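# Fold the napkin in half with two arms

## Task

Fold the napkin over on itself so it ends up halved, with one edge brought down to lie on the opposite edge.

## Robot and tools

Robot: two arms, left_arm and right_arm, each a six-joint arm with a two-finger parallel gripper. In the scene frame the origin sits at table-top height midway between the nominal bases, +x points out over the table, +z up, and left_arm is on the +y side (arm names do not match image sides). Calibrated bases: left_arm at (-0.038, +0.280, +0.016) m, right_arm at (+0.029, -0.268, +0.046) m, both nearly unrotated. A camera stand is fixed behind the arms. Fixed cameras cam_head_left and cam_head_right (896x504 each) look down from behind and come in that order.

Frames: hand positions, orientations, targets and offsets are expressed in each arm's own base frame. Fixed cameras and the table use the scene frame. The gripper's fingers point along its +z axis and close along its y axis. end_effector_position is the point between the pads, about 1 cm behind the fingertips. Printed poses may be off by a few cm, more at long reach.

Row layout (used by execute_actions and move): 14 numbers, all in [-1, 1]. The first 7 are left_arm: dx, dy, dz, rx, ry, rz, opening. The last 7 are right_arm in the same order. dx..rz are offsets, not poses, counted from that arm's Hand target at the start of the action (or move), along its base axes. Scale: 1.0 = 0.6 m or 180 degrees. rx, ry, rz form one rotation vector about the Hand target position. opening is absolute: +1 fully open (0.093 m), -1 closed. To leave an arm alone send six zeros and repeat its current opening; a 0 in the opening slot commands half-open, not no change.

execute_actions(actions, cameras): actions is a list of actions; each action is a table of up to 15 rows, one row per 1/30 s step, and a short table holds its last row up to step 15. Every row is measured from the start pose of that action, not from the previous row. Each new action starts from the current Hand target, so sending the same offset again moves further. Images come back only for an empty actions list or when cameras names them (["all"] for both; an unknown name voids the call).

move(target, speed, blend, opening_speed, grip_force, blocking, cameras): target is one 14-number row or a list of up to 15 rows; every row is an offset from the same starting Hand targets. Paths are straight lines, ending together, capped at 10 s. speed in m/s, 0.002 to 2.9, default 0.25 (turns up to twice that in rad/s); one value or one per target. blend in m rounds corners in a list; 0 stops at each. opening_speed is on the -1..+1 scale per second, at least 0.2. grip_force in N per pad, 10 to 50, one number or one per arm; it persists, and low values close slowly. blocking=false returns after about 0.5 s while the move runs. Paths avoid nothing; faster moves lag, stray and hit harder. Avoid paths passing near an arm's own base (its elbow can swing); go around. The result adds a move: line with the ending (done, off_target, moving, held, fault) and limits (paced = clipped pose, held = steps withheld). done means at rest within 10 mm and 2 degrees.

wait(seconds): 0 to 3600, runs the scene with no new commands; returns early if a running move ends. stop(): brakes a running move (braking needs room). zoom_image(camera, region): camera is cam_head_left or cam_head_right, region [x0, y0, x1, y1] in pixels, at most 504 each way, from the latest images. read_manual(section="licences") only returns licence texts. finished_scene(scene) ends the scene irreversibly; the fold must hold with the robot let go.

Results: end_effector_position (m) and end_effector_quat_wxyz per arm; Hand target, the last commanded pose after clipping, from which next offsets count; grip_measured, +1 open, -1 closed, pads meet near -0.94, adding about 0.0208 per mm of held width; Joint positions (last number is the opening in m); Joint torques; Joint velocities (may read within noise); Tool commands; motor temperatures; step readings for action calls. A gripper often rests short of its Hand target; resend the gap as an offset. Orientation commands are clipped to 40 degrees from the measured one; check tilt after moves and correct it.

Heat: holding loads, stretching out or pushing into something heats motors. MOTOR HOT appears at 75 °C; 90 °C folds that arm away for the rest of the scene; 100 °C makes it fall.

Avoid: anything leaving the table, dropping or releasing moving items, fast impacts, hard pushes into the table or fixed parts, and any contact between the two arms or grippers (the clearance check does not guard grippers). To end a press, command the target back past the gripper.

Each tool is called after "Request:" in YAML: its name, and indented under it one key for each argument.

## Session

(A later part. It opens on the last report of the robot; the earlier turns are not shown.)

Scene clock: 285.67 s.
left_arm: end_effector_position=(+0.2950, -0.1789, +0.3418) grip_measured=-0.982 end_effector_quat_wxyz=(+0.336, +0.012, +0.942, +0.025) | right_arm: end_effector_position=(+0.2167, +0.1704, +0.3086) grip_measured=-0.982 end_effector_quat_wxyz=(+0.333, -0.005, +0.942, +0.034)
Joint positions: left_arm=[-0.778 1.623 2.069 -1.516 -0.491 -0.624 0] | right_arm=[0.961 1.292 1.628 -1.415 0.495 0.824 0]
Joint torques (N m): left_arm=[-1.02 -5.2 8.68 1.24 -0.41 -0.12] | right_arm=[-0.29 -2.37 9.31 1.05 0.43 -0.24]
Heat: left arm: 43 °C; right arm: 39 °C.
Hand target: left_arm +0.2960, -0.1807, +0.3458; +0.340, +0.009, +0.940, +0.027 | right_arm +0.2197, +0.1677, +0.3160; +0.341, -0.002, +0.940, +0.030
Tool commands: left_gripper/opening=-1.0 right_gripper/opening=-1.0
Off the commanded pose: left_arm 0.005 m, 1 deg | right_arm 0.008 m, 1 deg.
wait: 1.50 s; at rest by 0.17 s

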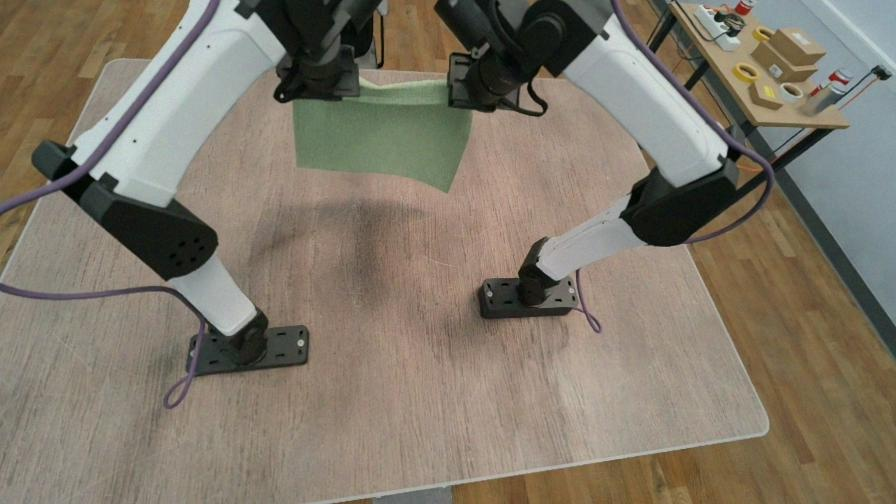

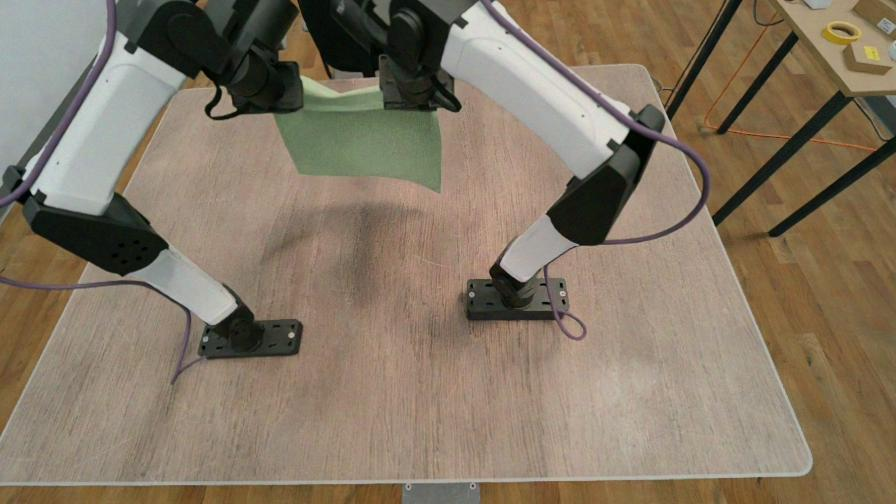

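Request:
move:
  target:
    - [0.033,-0.001,-0.117,0,0.02,0,-1,0.033,0.001,-0.117,0,0.02,0,-1]
    - [0.167,-0.003,-0.183,0,0.05,0,-1,0.167,0.003,-0.183,0,0.05,0,-1]
    - [0.267,-0.005,-0.283,0,0.083,0,-1,0.267,0.005,-0.283,0,0.083,0,-1]
    - [0.308,-0.006,-0.358,0,0.083,0,-1,0.308,0.006,-0.358,0,0.083,0,-1]
  cameras: ["all"]
  speed: 0.15
  blend: [0.02,0.03,0.03,0]

Request:
zoom_image:
  camera: "cam_head_left"
  region: [290, 80, 490, 213]

Request:
zoom_image:
  camera: "cam_head_right"
  region: [290, 80, 490, 213]

Scene clock: 288.77 s.
left_arm: end_effector_position=(+0.4687, -0.1829, +0.1287) grip_measured=-0.982 end_effector_quat_wxyz=(+0.203, +0.014, +0.978, +0.032) | right_arm: end_effector_position=(+0.3974, +0.1696, +0.1050) grip_measured=-0.982 end_effector_quat_wxyz=(+0.216, +0.003, +0.976, +0.027)
Joint positions: left_arm=[-0.447 2.169 2.01 -1.062 -0.226 -0.378 0] | right_arm=[0.458 1.822 1.406 -0.738 0.142 0.434 0]
Joint torques (N m): left_arm=[0.5 -10.71 10.61 1.36 -0.12 0.05] | right_arm=[-0.43 -6.22 9.54 1.23 0.04 -0.2]
Heat: left arm: 43 °C; right arm: 39 °C.
Hand target: left_arm +0.4807, -0.1843, +0.1308; +0.215, +0.013, +0.976, +0.026 | right_arm +0.4046, +0.1714, +0.1013; +0.216, +0.002, +0.976, +0.031
Off the commanded pose: left_arm 0.012 m, 2 deg | right_arm 0.008 m, 0 deg.
move: off_target (left_arm); blend cut to 0.0256 m at target 3

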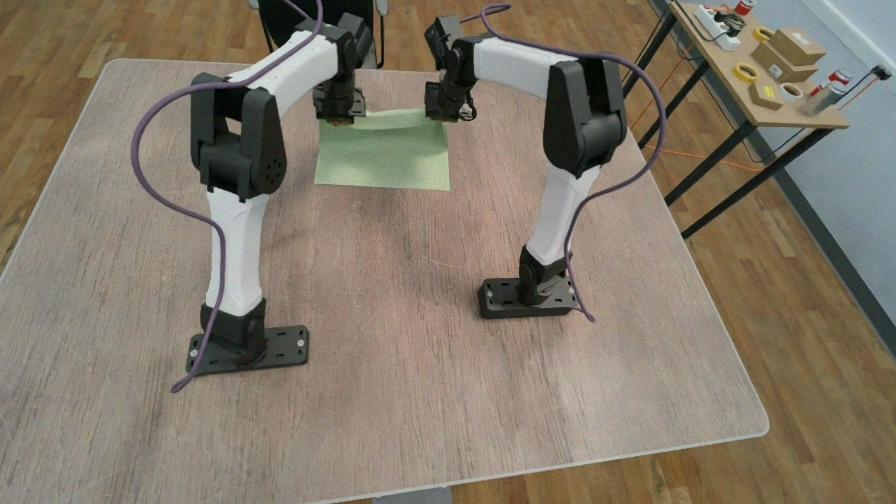

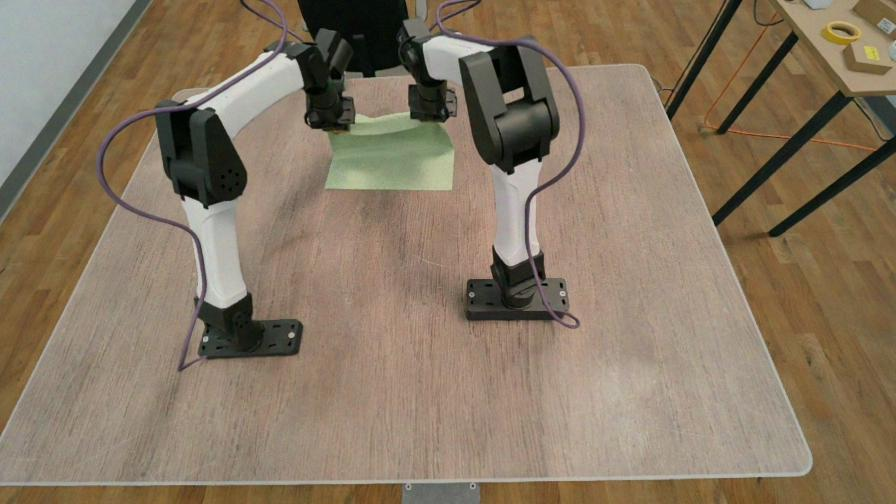

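Scaled by 2.520 from the camera's image (finer frame: 1280x720).

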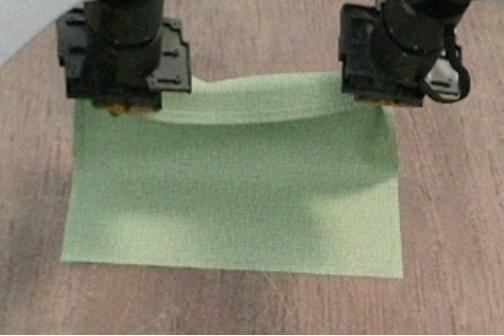

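Scaled by 2.520 from the camera's image (finer frame: 1280x720).

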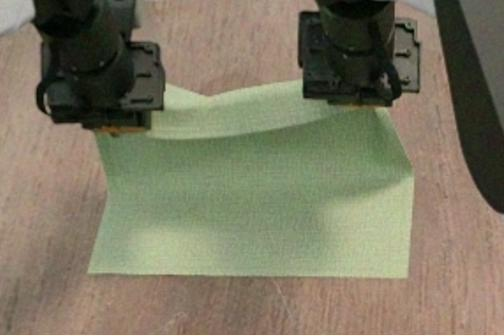

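Request:
move:
  target:
    - [-0.046,0.008,-0.07,0,0.04,-0.006,-1,-0.054,0,-0.073,0,0.04,-0.006,-1]
    - [-0.0865,0.015,-0.136,0,0.08,-0.012,-1,-0.102,0,-0.14,0,0.08,-0.012,-1]
    - [-0.1153,0.02,-0.188,0,0.11,-0.017,-1,-0.136,-0.002,-0.192,0,0.11,-0.017,-1]
  cameras: ["all"]
  speed: 0.08
  blend: [0.02,0.02,0]

Request:
zoom_image:
  camera: "cam_head_left"
  region: [300, 110, 480, 210]

Request:
zoom_image:
  camera: "cam_head_right"
  region: [300, 110, 480, 210]

Scene clock: 292.27 s.
left_arm: end_effector_position=(+0.4116, -0.1763, +0.0302) grip_measured=-0.982 end_effector_quat_wxyz=(+0.054, +0.043, +0.997, +0.016) | right_arm: end_effector_position=(+0.3292, +0.1696, -0.0013) grip_measured=-0.982 end_effector_quat_wxyz=(+0.061, +0.031, +0.997, +0.026)
Joint positions: left_arm=[-0.431 2.22 1.769 -1.032 -0.07 -0.342 0] | right_arm=[0.482 1.945 1.208 -0.701 0.014 0.542 0]
Joint torques (N m): left_arm=[0.47 -10.52 5.5 0.73 -0.06 0.05] | right_arm=[0.55 -6.26 5.48 0.69 0.01 -0.04]
Heat: left arm: 43 °C; right arm: 39 °C.
Hand target: left_arm +0.4116, -0.1724, +0.0181; +0.044, +0.043, +0.998, +0.017 | right_arm +0.3230, +0.1702, -0.0138; +0.045, +0.033, +0.998, +0.024
Off the commanded pose: left_arm 0.013 m, 1 deg | right_arm 0.014 m, 2 deg.
move: off_target (left_arm, right_arm)

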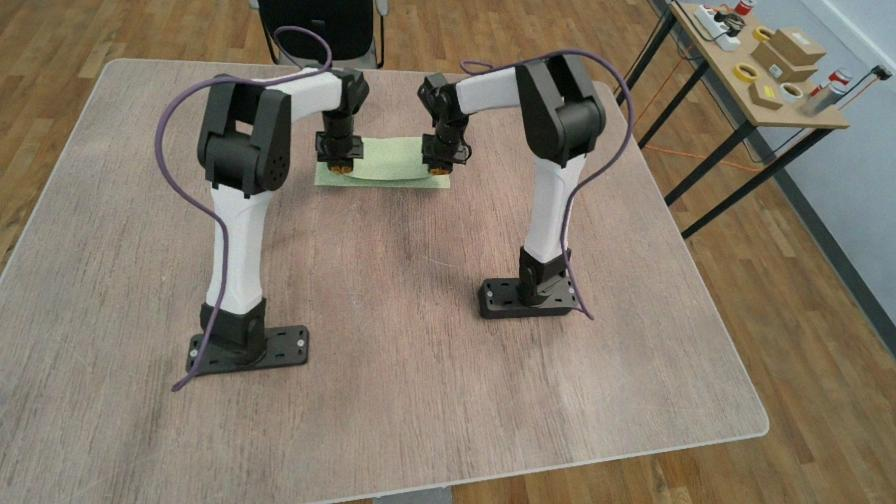

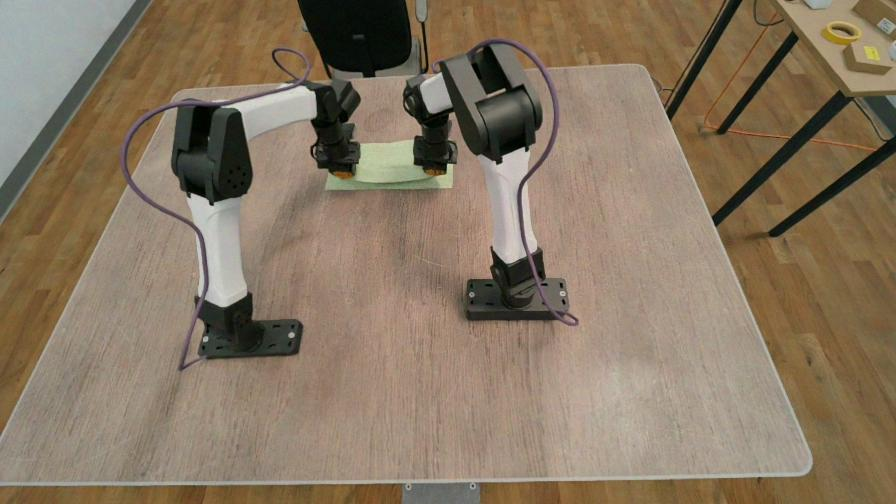

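Scaled by 2.800 from the camera's image (finer frame: 1280x720).

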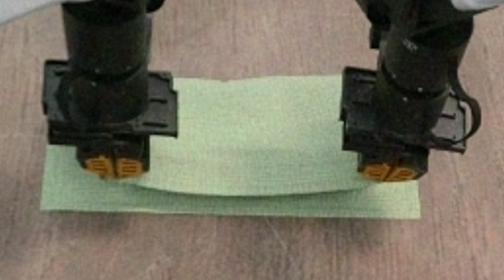

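Scaled by 2.800 from the camera's image (finer frame: 1280x720).

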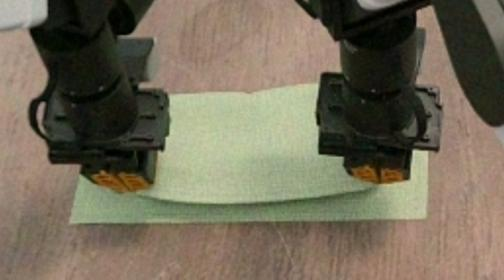

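Request:
move:
  target:
    - [0.03,0.012,0.01,0,0,0,-1,0.02,-0.012,0.01,0,0,0,-1]
  cameras: ["all"]
  speed: 0.04

Request:
zoom_image:
  camera: "cam_head_left"
  region: [300, 110, 480, 210]

Request:
zoom_image:
  camera: "cam_head_right"
  region: [300, 110, 480, 210]

Scene clock: 295.37 s.
left_arm: end_effector_position=(+0.4251, -0.1697, +0.0261) grip_measured=-0.982 end_effector_quat_wxyz=(+0.050, +0.044, +0.998, +0.014) | right_arm: end_effector_position=(+0.3304, +0.1638, -0.0060) grip_measured=-0.982 end_effector_quat_wxyz=(+0.053, +0.032, +0.998, +0.027)
Joint positions: left_arm=[-0.402 2.269 1.836 -1.054 -0.06 -0.311 0] | right_arm=[0.462 1.959 1.208 -0.701 0.003 0.526 0]
Joint torques (N m): left_arm=[0.69 -10.95 9.48 0.33 -0.1 0.02] | right_arm=[-0.39 -6.23 9.81 0.36 0.01 -0.22]
Heat: left arm: 43 °C; right arm: 39 °C.
Hand target: left_arm +0.4295, -0.1653, +0.0240; +0.044, +0.043, +0.998, +0.017 | right_arm +0.3349, +0.1630, -0.0078; +0.045, +0.033, +0.998, +0.024
Off the commanded pose: left_arm 0.007 m, 1 deg | right_arm 0.005 m, 1 deg.
move: done

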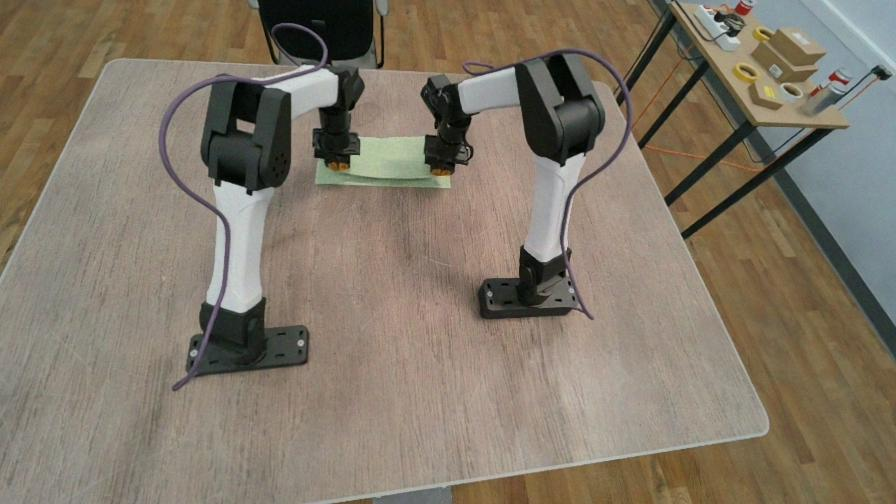

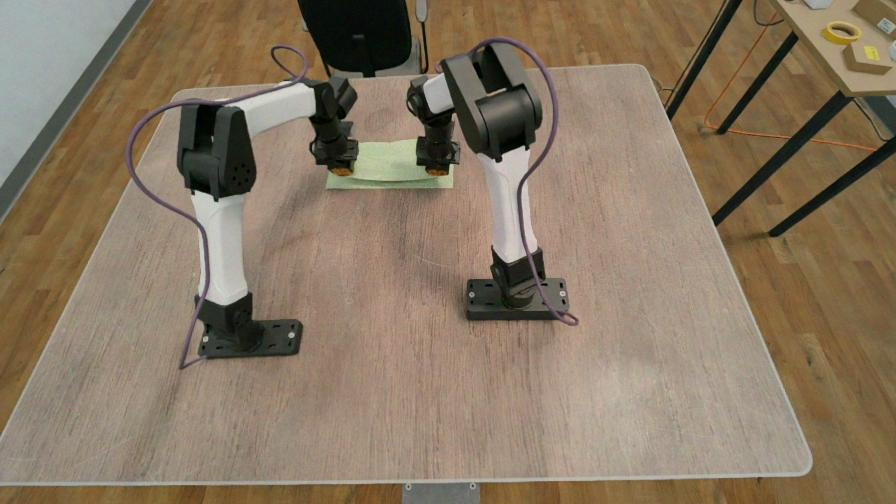

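Scaled by 2.800 from the camera's image (finer frame: 1280x720).

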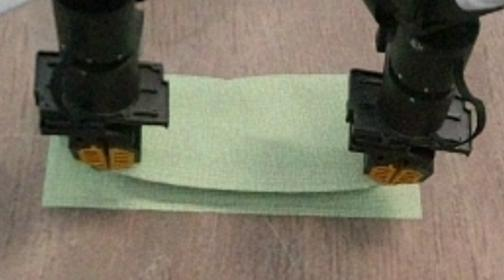

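Scaled by 2.800 from the camera's image (finer frame: 1280x720).

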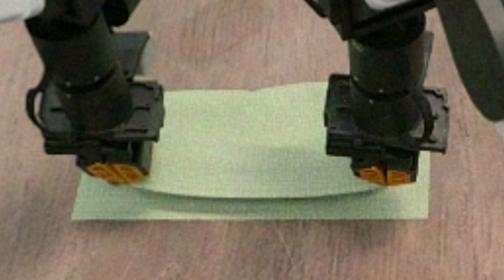

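Request:
move:
  target:
    - [0.0,0.0,0.0,0,0,0,-1,0.022,-0.005,0.0,0,0,0,-1]
    - [-0.005,0.0,-0.03,0,-0.0,0,-1,0.018,-0.005,-0.034,0,0,0,-1]
    - [-0.005,0.0,-0.055,0,0.01,0,-1,0.018,-0.005,-0.06,0,0.01,0,-1]
  cameras: ["all"]
  speed: 0.04
  blend: [0.005,0.005,0]

Request:
zoom_image:
  camera: "cam_head_left"
  region: [300, 110, 480, 210]

Request:
zoom_image:
  camera: "cam_head_right"
  region: [300, 110, 480, 210]

Scene clock: 297.33 s.
left_arm: end_effector_position=(+0.4237, -0.1710, +0.0007) grip_measured=-0.982 end_effector_quat_wxyz=(+0.034, +0.045, +0.998, +0.014) | right_arm: end_effector_position=(+0.3437, +0.1632, -0.0340) grip_measured=-0.982 end_effector_quat_wxyz=(+0.038, +0.032, +0.998, +0.027)
Joint positions: left_arm=[-0.402 2.32 1.822 -1.019 -0.05 -0.31 0] | right_arm=[0.437 2.072 1.255 -0.662 -0.014 0.502 0]
Joint torques (N m): left_arm=[0.8 -11.04 6.75 0.64 -0.1 0.06] | right_arm=[-0.75 -6.67 7.49 0.57 0.03 -0.21]
Heat: left arm: 44 °C; right arm: 40 °C.
Hand target: left_arm +0.4265, -0.1654, -0.0089; +0.029, +0.043, +0.999, +0.017 | right_arm +0.3457, +0.1600, -0.0439; +0.029, +0.033, +0.999, +0.023
Off the commanded pose: left_arm 0.012 m, 1 deg | right_arm 0.010 m, 1 deg.
move: off_target (left_arm)

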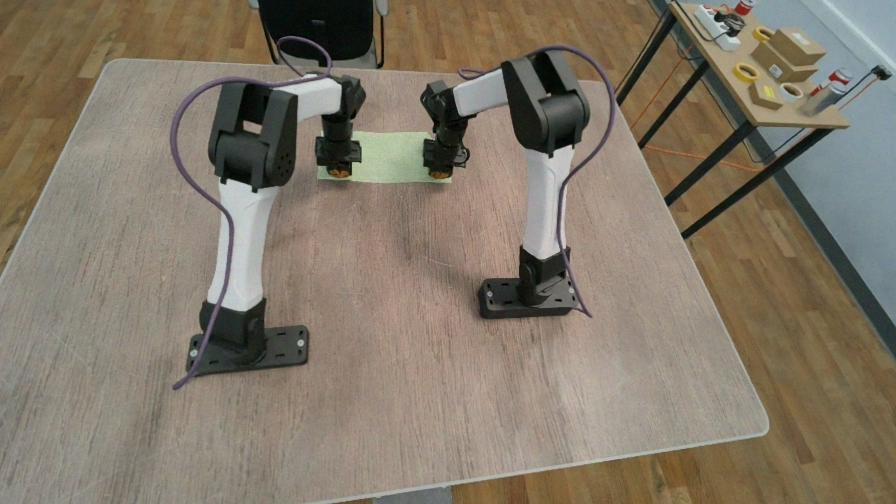

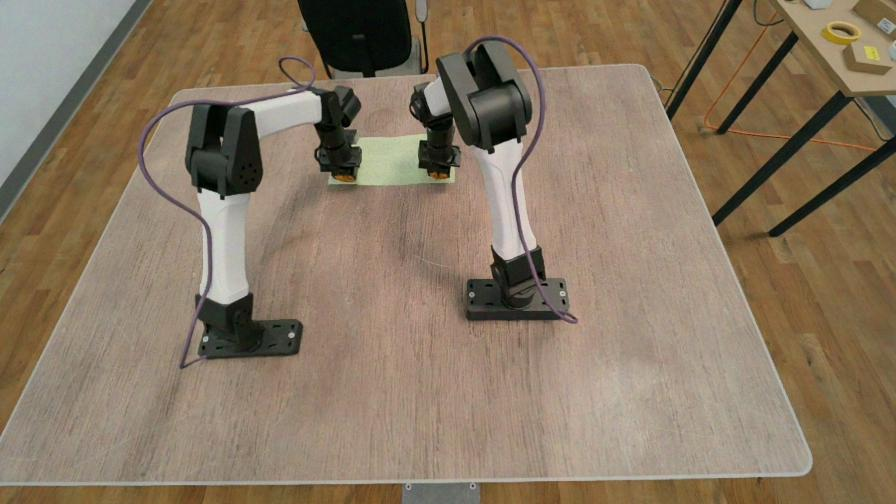

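Scaled by 2.800 from the camera's image (finer frame: 1280x720).

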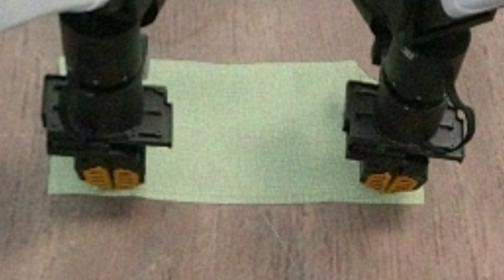

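Scaled by 2.800 from the camera's image (finer frame: 1280x720).

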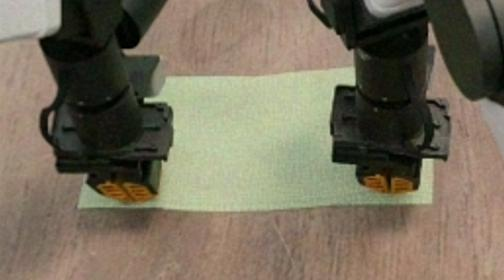

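Request:
move:
  target: [-0.028,0.01,0.016,0,0,0,-1,-0.03,-0.01,0.0165,0,0,0,-1]
  cameras: ["all"]
  speed: 0.03

Request:
zoom_image:
  camera: "cam_head_left"
  region: [300, 110, 480, 210]

Request:
zoom_image:
  camera: "cam_head_right"
  region: [300, 110, 480, 210]

Scene clock: 299.70 s.
left_arm: end_effector_position=(+0.4162, -0.1681, -0.0014) grip_measured=-0.982 end_effector_quat_wxyz=(+0.037, +0.045, +0.998, +0.012) | right_arm: end_effector_position=(+0.3342, +0.1593, -0.0390) grip_measured=-0.982 end_effector_quat_wxyz=(+0.033, +0.032, +0.999, +0.026)
Joint positions: left_arm=[-0.402 2.283 1.75 -0.976 -0.049 -0.31 0] | right_arm=[0.437 2.057 1.207 -0.638 -0.017 0.501 0]
Joint torques (N m): left_arm=[0.57 -15.08 3.93 0.34 -0.1 0.04] | right_arm=[-0.18 -10.97 4.15 0.29 0.04 -0.09]
Heat: left arm: 44 °C; right arm: 40 °C.
Hand target: left_arm +0.4097, -0.1593, +0.0006; +0.029, +0.043, +0.999, +0.017 | right_arm +0.3277, +0.1540, -0.0340; +0.030, +0.033, +0.999, +0.024
Off the commanded pose: left_arm 0.011 m, 1 deg | right_arm 0.010 m, 1 deg.
move: off_target (left_arm)

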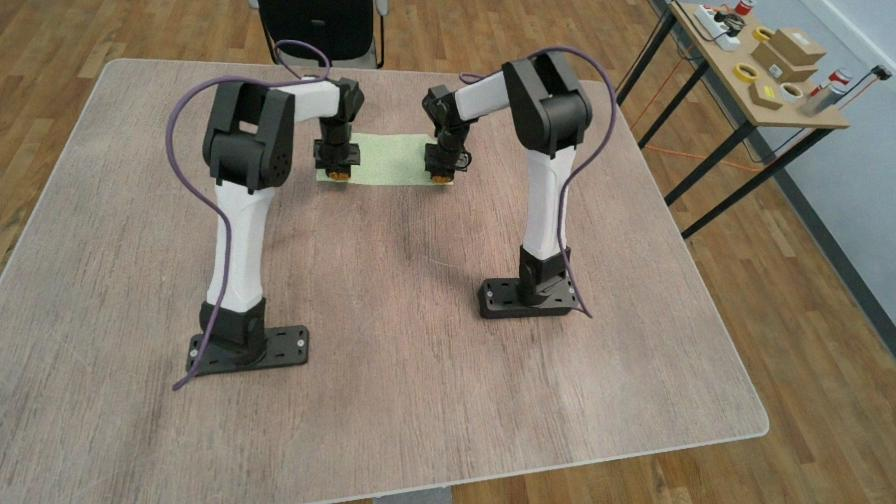

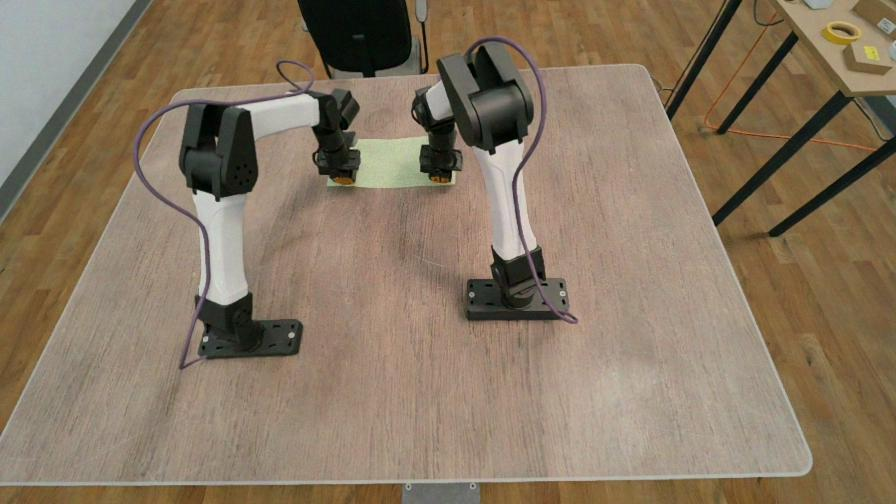

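Scaled by 2.800 from the camera's image (finer frame: 1280x720).

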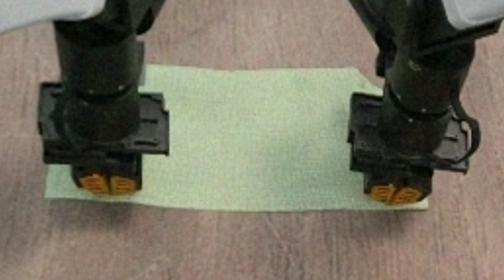

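Scaled by 2.800 from the camera's image (finer frame: 1280x720).

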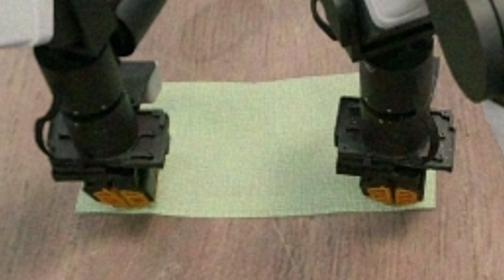

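Request:
move:
  target:
    - [0,0,0.004,0,0,0,-0.2,0,0,0.004,0,0,0,-0.2]
    - [0.008,0,0.05,0,0,0,-0.2,0.008,0,0.05,0,0,0,-0.2]
    - [0.01,0,0.15,0,0,0,-0.2,0.01,0,0.15,0,0,0,-0.2]
    - [-0.06,0.2,0.35,0,0,0,-0.2,-0.06,-0.2,0.35,0,0,0,-0.2]
  cameras: ["all"]
  speed: [0.03,0.04,0.08,0.25]
  opening_speed: 0.6
  blend: [0,0.005,0.02,0]

Request:
zoom_image:
  camera: "cam_head_left"
  region: [300, 110, 480, 210]

Request:
zoom_image:
  camera: "cam_head_right"
  region: [300, 110, 480, 210]

Scene clock: 305.13 s.
left_arm: end_effector_position=(+0.3747, -0.0409, +0.1921) grip_measured=-0.202 end_effector_quat_wxyz=(+0.044, +0.044, +0.998, +0.021) | right_arm: end_effector_position=(+0.2891, +0.0327, +0.1652) grip_measured=-0.202 end_effector_quat_wxyz=(+0.017, +0.035, +0.999, +0.015)
Joint positions: left_arm=[-0.131 1.939 1.995 -1.542 -0.049 -0.04 0.035] | right_arm=[0.099 1.614 1.493 -1.412 -0.024 0.17 0.035]
Joint torques (N m): left_arm=[0.42 -13.24 8.75 0.39 0.04 0.02] | right_arm=[-0.31 -6.9 9.95 0.19 -0.15 -0.2]
Heat: left arm: 46 °C; right arm: 42 °C.
Hand target: left_arm +0.3737, -0.0392, +0.2106; +0.029, +0.043, +0.999, +0.017 | right_arm +0.2918, +0.0340, +0.1761; +0.030, +0.033, +0.999, +0.024
Off the commanded pose: left_arm 0.019 m, 2 deg | right_arm 0.011 m, 2 deg.
joint sent to its limit (left arm) — joint 4 (wrist pitch), lower limit. The joint targets are off in orientation, not in position.
move: off_target (left_arm, right_arm)

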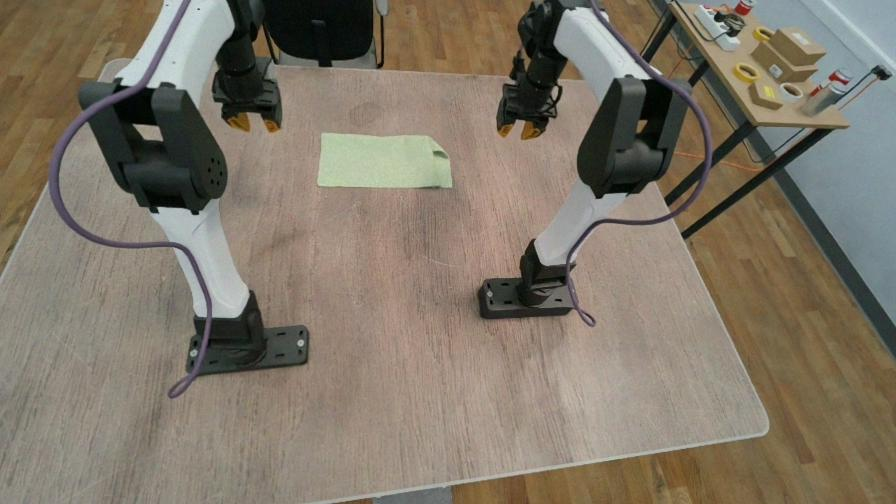

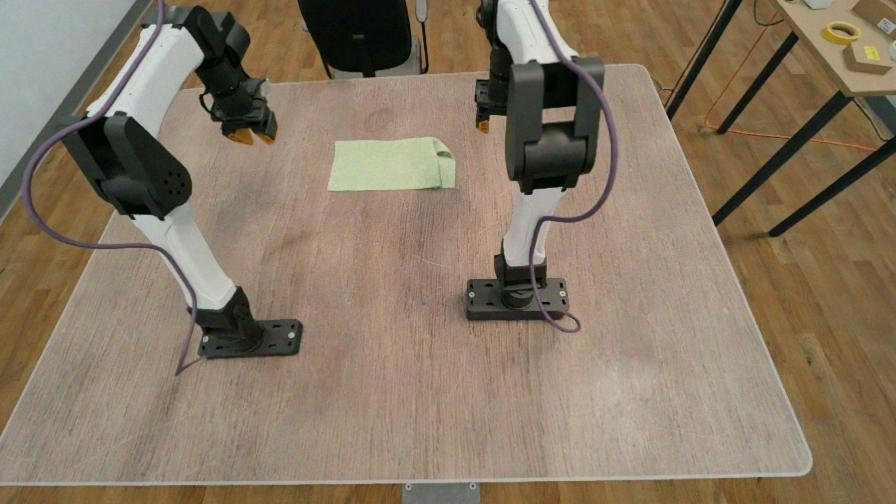

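Scaled by 2.800 from the camera's image (finer frame: 1280x720).

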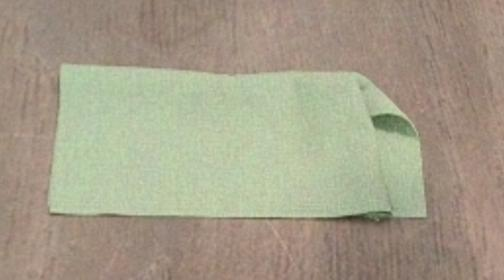

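Scaled by 2.800 from the camera's image (finer frame: 1280x720).

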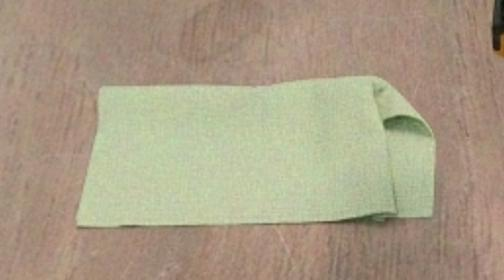

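Request:
zoom_image:
  camera: "cam_head_left"
  region: [415, 125, 465, 195]

Request:
zoom_image:
  camera: "cam_head_right"
  region: [415, 130, 465, 200]

Scaled by 7.200 from the camera's image (finer frame: 1280x720).

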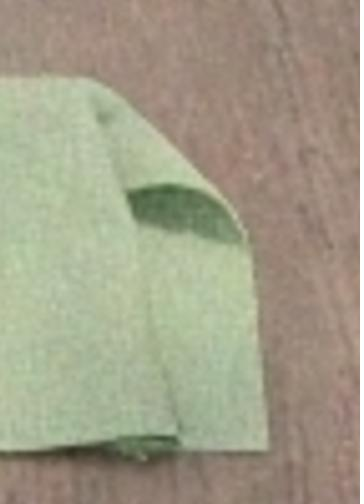

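Scaled by 7.200 from the camera's image (finer frame: 1280x720).

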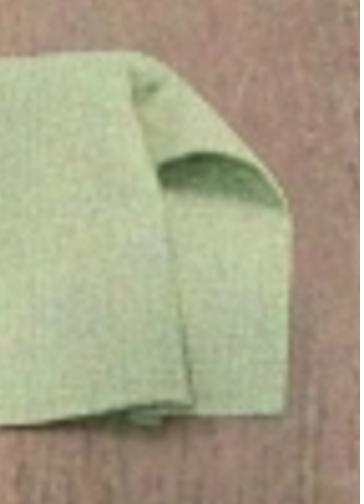

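Request:
zoom_image:
  camera: "cam_head_left"
  region: [312, 170, 387, 195]

Request:
zoom_image:
  camera: "cam_head_left"
  region: [382, 170, 457, 195]

Request:
zoom_image:
  camera: "cam_head_right"
  region: [382, 172, 457, 197]

Scaled by 6.720 from the camera's image (finer frame: 1280x720).

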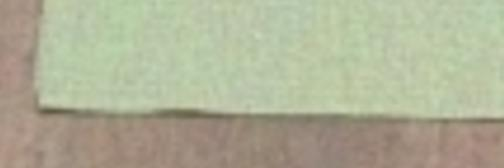

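Scaled by 6.720 from the camera's image (finer frame: 1280x720).

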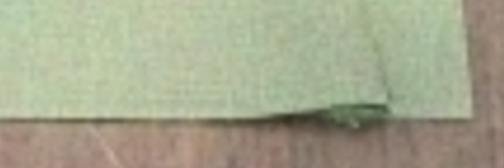

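Scaled by 6.720 from the camera's image (finer frame: 1280x720).

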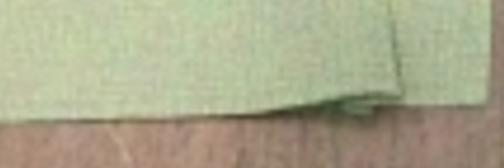

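Request:
move:
  target:
    - [0,0,0,0,0,0,-0.2,0.036,0.18,-0.2,0,0.015,0.022,-0.316]
    - [0,0,0,0,0,0,-0.2,0.036,0.223,-0.32,0,0.015,0.022,-0.316]
  cameras: ["all"]
  speed: [0.2,0.1]
  blend: [0.03,0]

Request:
zoom_image:
  camera: "cam_head_left"
  region: [395, 130, 475, 200]

Request:
zoom_image:
  camera: "cam_head_right"
  region: [395, 130, 475, 200]

Scene clock: 311.67 s.
left_arm: end_effector_position=(+0.3746, -0.0410, +0.1921) grip_measured=-0.202 end_effector_quat_wxyz=(+0.044, +0.044, +0.998, +0.020) | right_arm: end_effector_position=(+0.3181, +0.1662, -0.0046) grip_measured=-0.314 end_effector_quat_wxyz=(+0.018, -0.003, +1.000, +0.025)
Joint positions: left_arm=[-0.131 1.939 1.995 -1.542 -0.048 -0.04 0.035] | right_arm=[0.469 1.972 1.24 -0.784 -0.027 0.464 0.03]
Joint torques (N m): left_arm=[0.39 -13.15 8.76 0.42 0.02 0.04] | right_arm=[0.47 -6.53 5.61 0.55 -0.07 -0.01]
Heat: left arm: 47 °C; right arm: 42 °C.
Hand target: left_arm +0.3737, -0.0393, +0.2106; +0.028, +0.043, +0.999, +0.017 | right_arm +0.3132, +0.1677, -0.0160; +0.005, -0.001, +1.000, +0.024
Off the commanded pose: left_arm 0.019 m, 2 deg | right_arm 0.012 m, 2 deg.
joint sent to its limit (left arm) — joint 4 (wrist pitch), lower limit. The joint targets are off in orientation, not in position.
move: off_target (right_arm)

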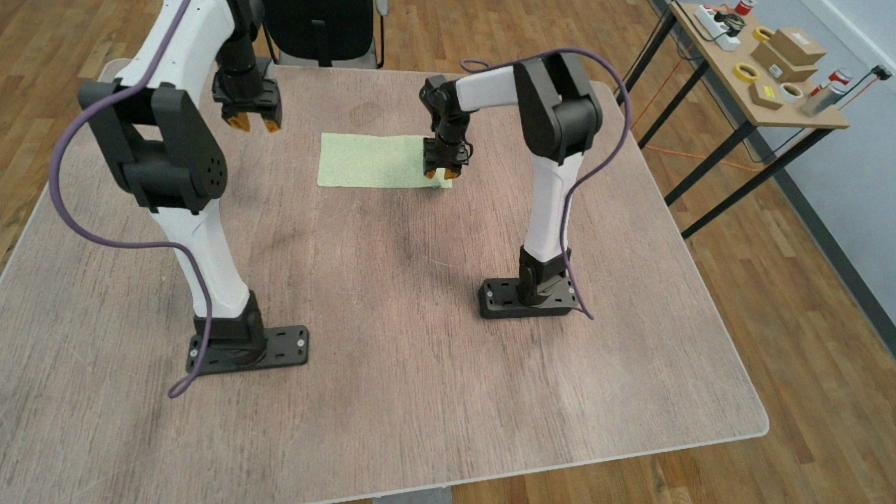

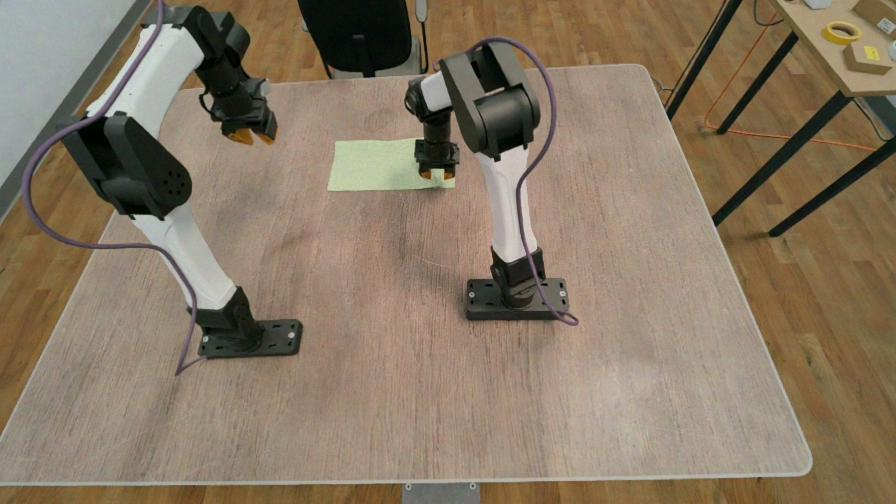

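Scaled by 6.300 from the camera's image (finer frame: 1280x720).

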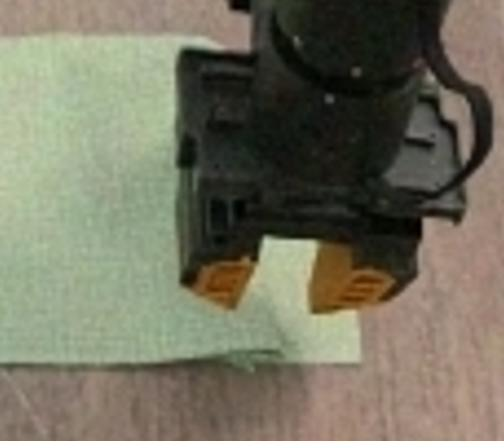

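Scaled by 6.300 from the camera's image (finer frame: 1280x720).

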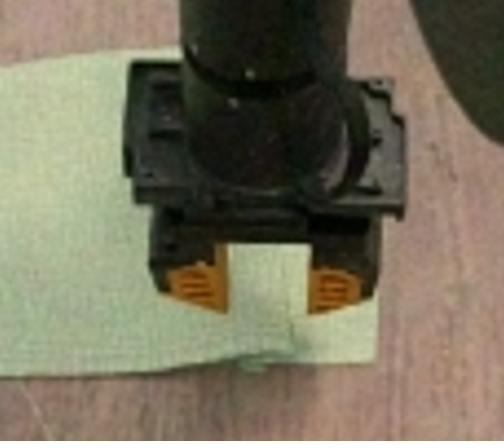

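Request:
move:
  target: [0,0,0,0,0,0,-0.2,0.005,0.0,-0.052,0,0.0,0,-0.316]
  cameras: ["all"]
  speed: 0.05

Request:
zoom_image:
  camera: "cam_head_left"
  region: [395, 130, 475, 200]

Request:
zoom_image:
  camera: "cam_head_right"
  region: [395, 130, 475, 200]

Scene clock: 313.30 s.
left_arm: end_effector_position=(+0.3746, -0.0410, +0.1921) grip_measured=-0.202 end_effector_quat_wxyz=(+0.044, +0.044, +0.998, +0.020) | right_arm: end_effector_position=(+0.3221, +0.1682, -0.0352) grip_measured=-0.314 end_effector_quat_wxyz=(+0.020, -0.003, +0.999, +0.025)
Joint positions: left_arm=[-0.131 1.939 1.995 -1.542 -0.048 -0.04 0.035] | right_arm=[0.469 2.045 1.209 -0.677 -0.027 0.464 0.03]
Joint torques (N m): left_arm=[0.35 -13.22 8.9 0.41 0.01 0.02] | right_arm=[0.27 -6.72 5.15 0.5 -0.07 -0.08]
Heat: left arm: 47 °C; right arm: 42 °C.
Hand target: left_arm +0.3737, -0.0393, +0.2106; +0.028, +0.043, +0.999, +0.017 | right_arm +0.3164, +0.1678, -0.0471; +0.005, -0.001, +1.000, +0.024
Off the commanded pose: left_arm 0.019 m, 2 deg | right_arm 0.013 m, 2 deg.
joint sent to its limit (left arm) — joint 4 (wrist pitch), lower limit. The joint targets are off in orientation, not in position.
move: off_target (right_arm)

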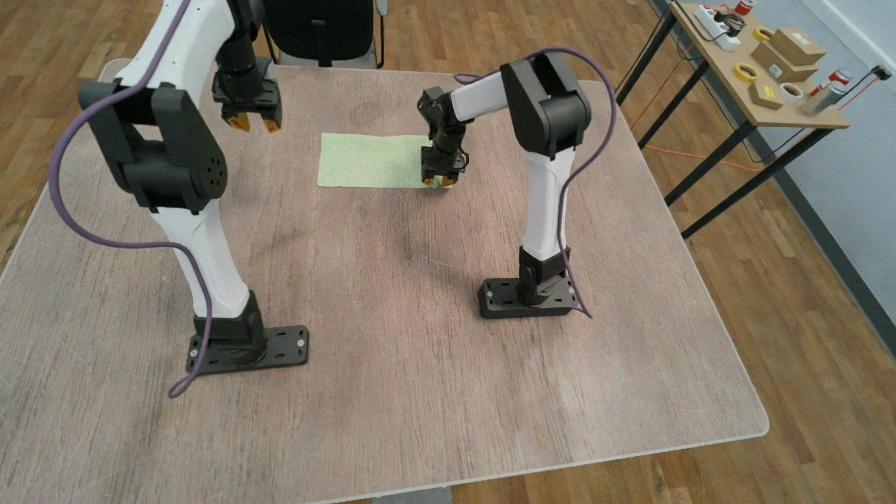

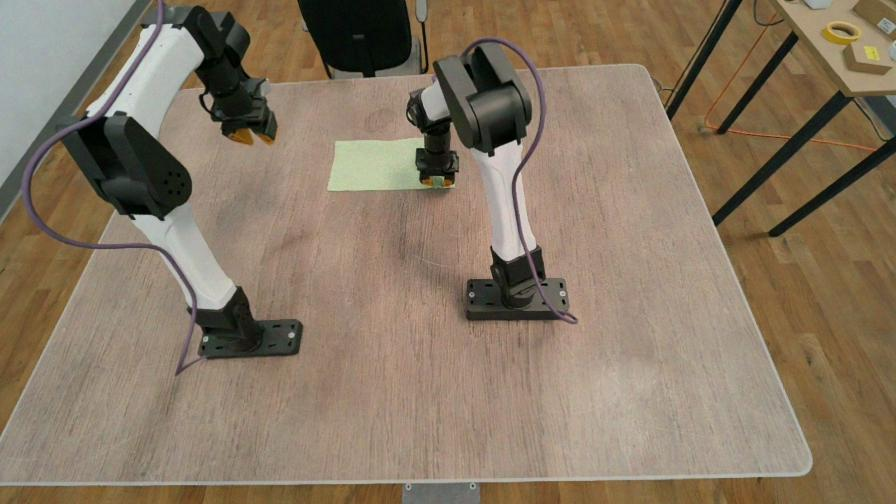

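Scaled by 6.300 from the camera's image (finer frame: 1280x720).

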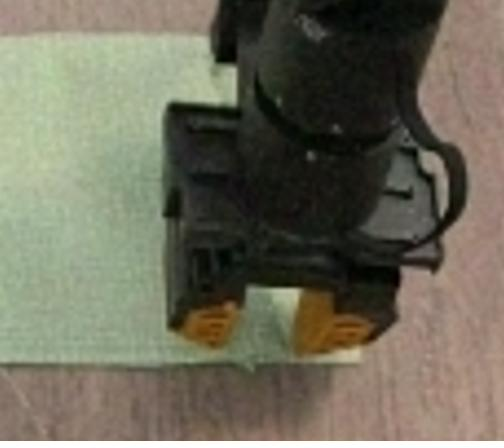

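Scaled by 6.300 from the camera's image (finer frame: 1280x720).

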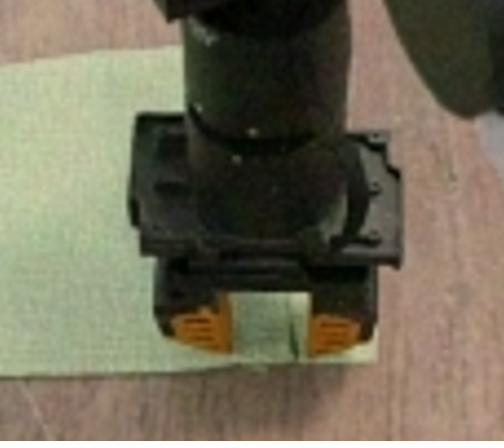

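Request:
move:
  target:
    - [0,0,0,0,0,0,-0.2,0.0,0.0,-0.005,0,0.0,0,-0.316]
    - [0,0,0,0,0,0,-0.2,0.0,0.0,-0.005,0,0.0,0,-1]
  cameras: ["all"]
  speed: 0.05
  opening_speed: 0.5

Request:
zoom_image:
  camera: "cam_head_left"
  region: [395, 130, 475, 200]

Request:
zoom_image:
  camera: "cam_head_right"
  region: [395, 130, 475, 200]

Scene clock: 315.80 s.
left_arm: end_effector_position=(+0.3746, -0.0410, +0.1921) grip_measured=-0.202 end_effector_quat_wxyz=(+0.044, +0.044, +0.998, +0.020) | right_arm: end_effector_position=(+0.3234, +0.1689, -0.0375) grip_measured=-0.983 end_effector_quat_wxyz=(+0.021, -0.003, +0.999, +0.026)
Joint positions: left_arm=[-0.131 1.939 1.995 -1.542 -0.048 -0.04 0.035] | right_arm=[0.469 2.053 1.209 -0.667 -0.027 0.464 0]
Joint torques (N m): left_arm=[0.31 -13.22 8.8 0.41 0.02 0.05] | right_arm=[0.27 -6.89 4.72 0.57 -0.07 -0.08]
Heat: left arm: 48 °C; right arm: 42 °C.
Hand target: left_arm +0.3737, -0.0393, +0.2106; +0.028, +0.043, +0.999, +0.017 | right_arm +0.3164, +0.1677, -0.0501; +0.005, -0.001, +1.000, +0.024
Off the commanded pose: left_arm 0.019 m, 2 deg | right_arm 0.015 m, 2 deg.
joint sent to its limit (left arm) — joint 4 (wrist pitch), lower limit. The joint targets are off in orientation, not in position.
move: off_target (right_arm); target 2's new opening was sent with right_arm's hand 0.014 m and 2 deg from that target

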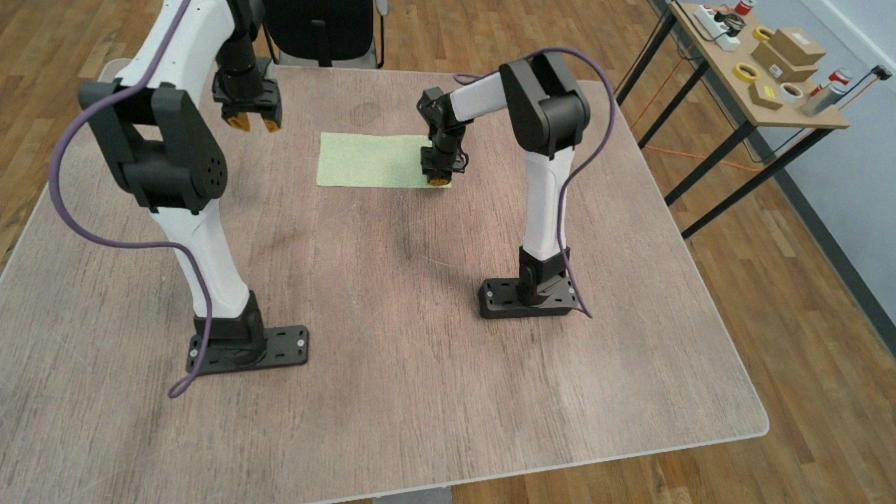

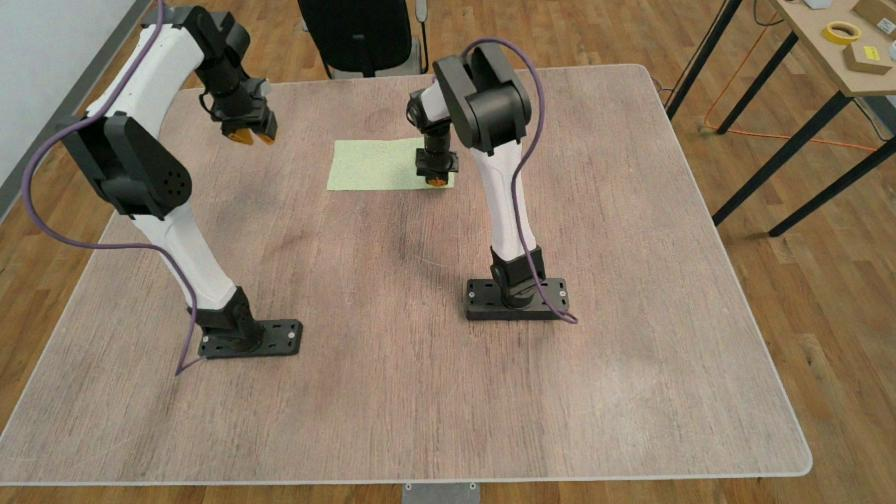

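Scaled by 6.300 from the camera's image (finer frame: 1280x720).

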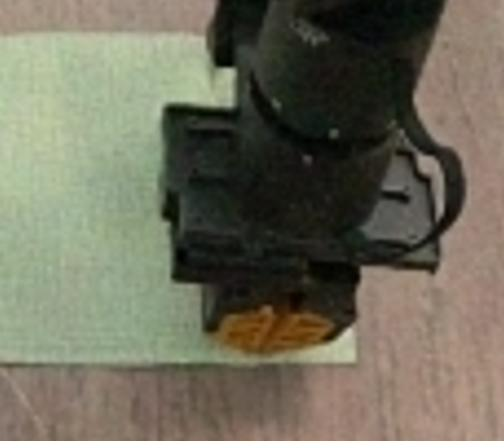

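Scaled by 6.300 from the camera's image (finer frame: 1280x720).

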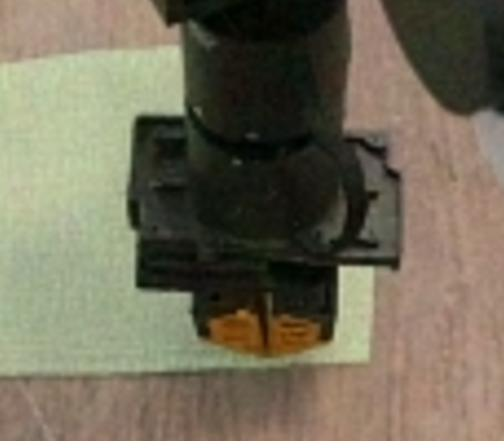

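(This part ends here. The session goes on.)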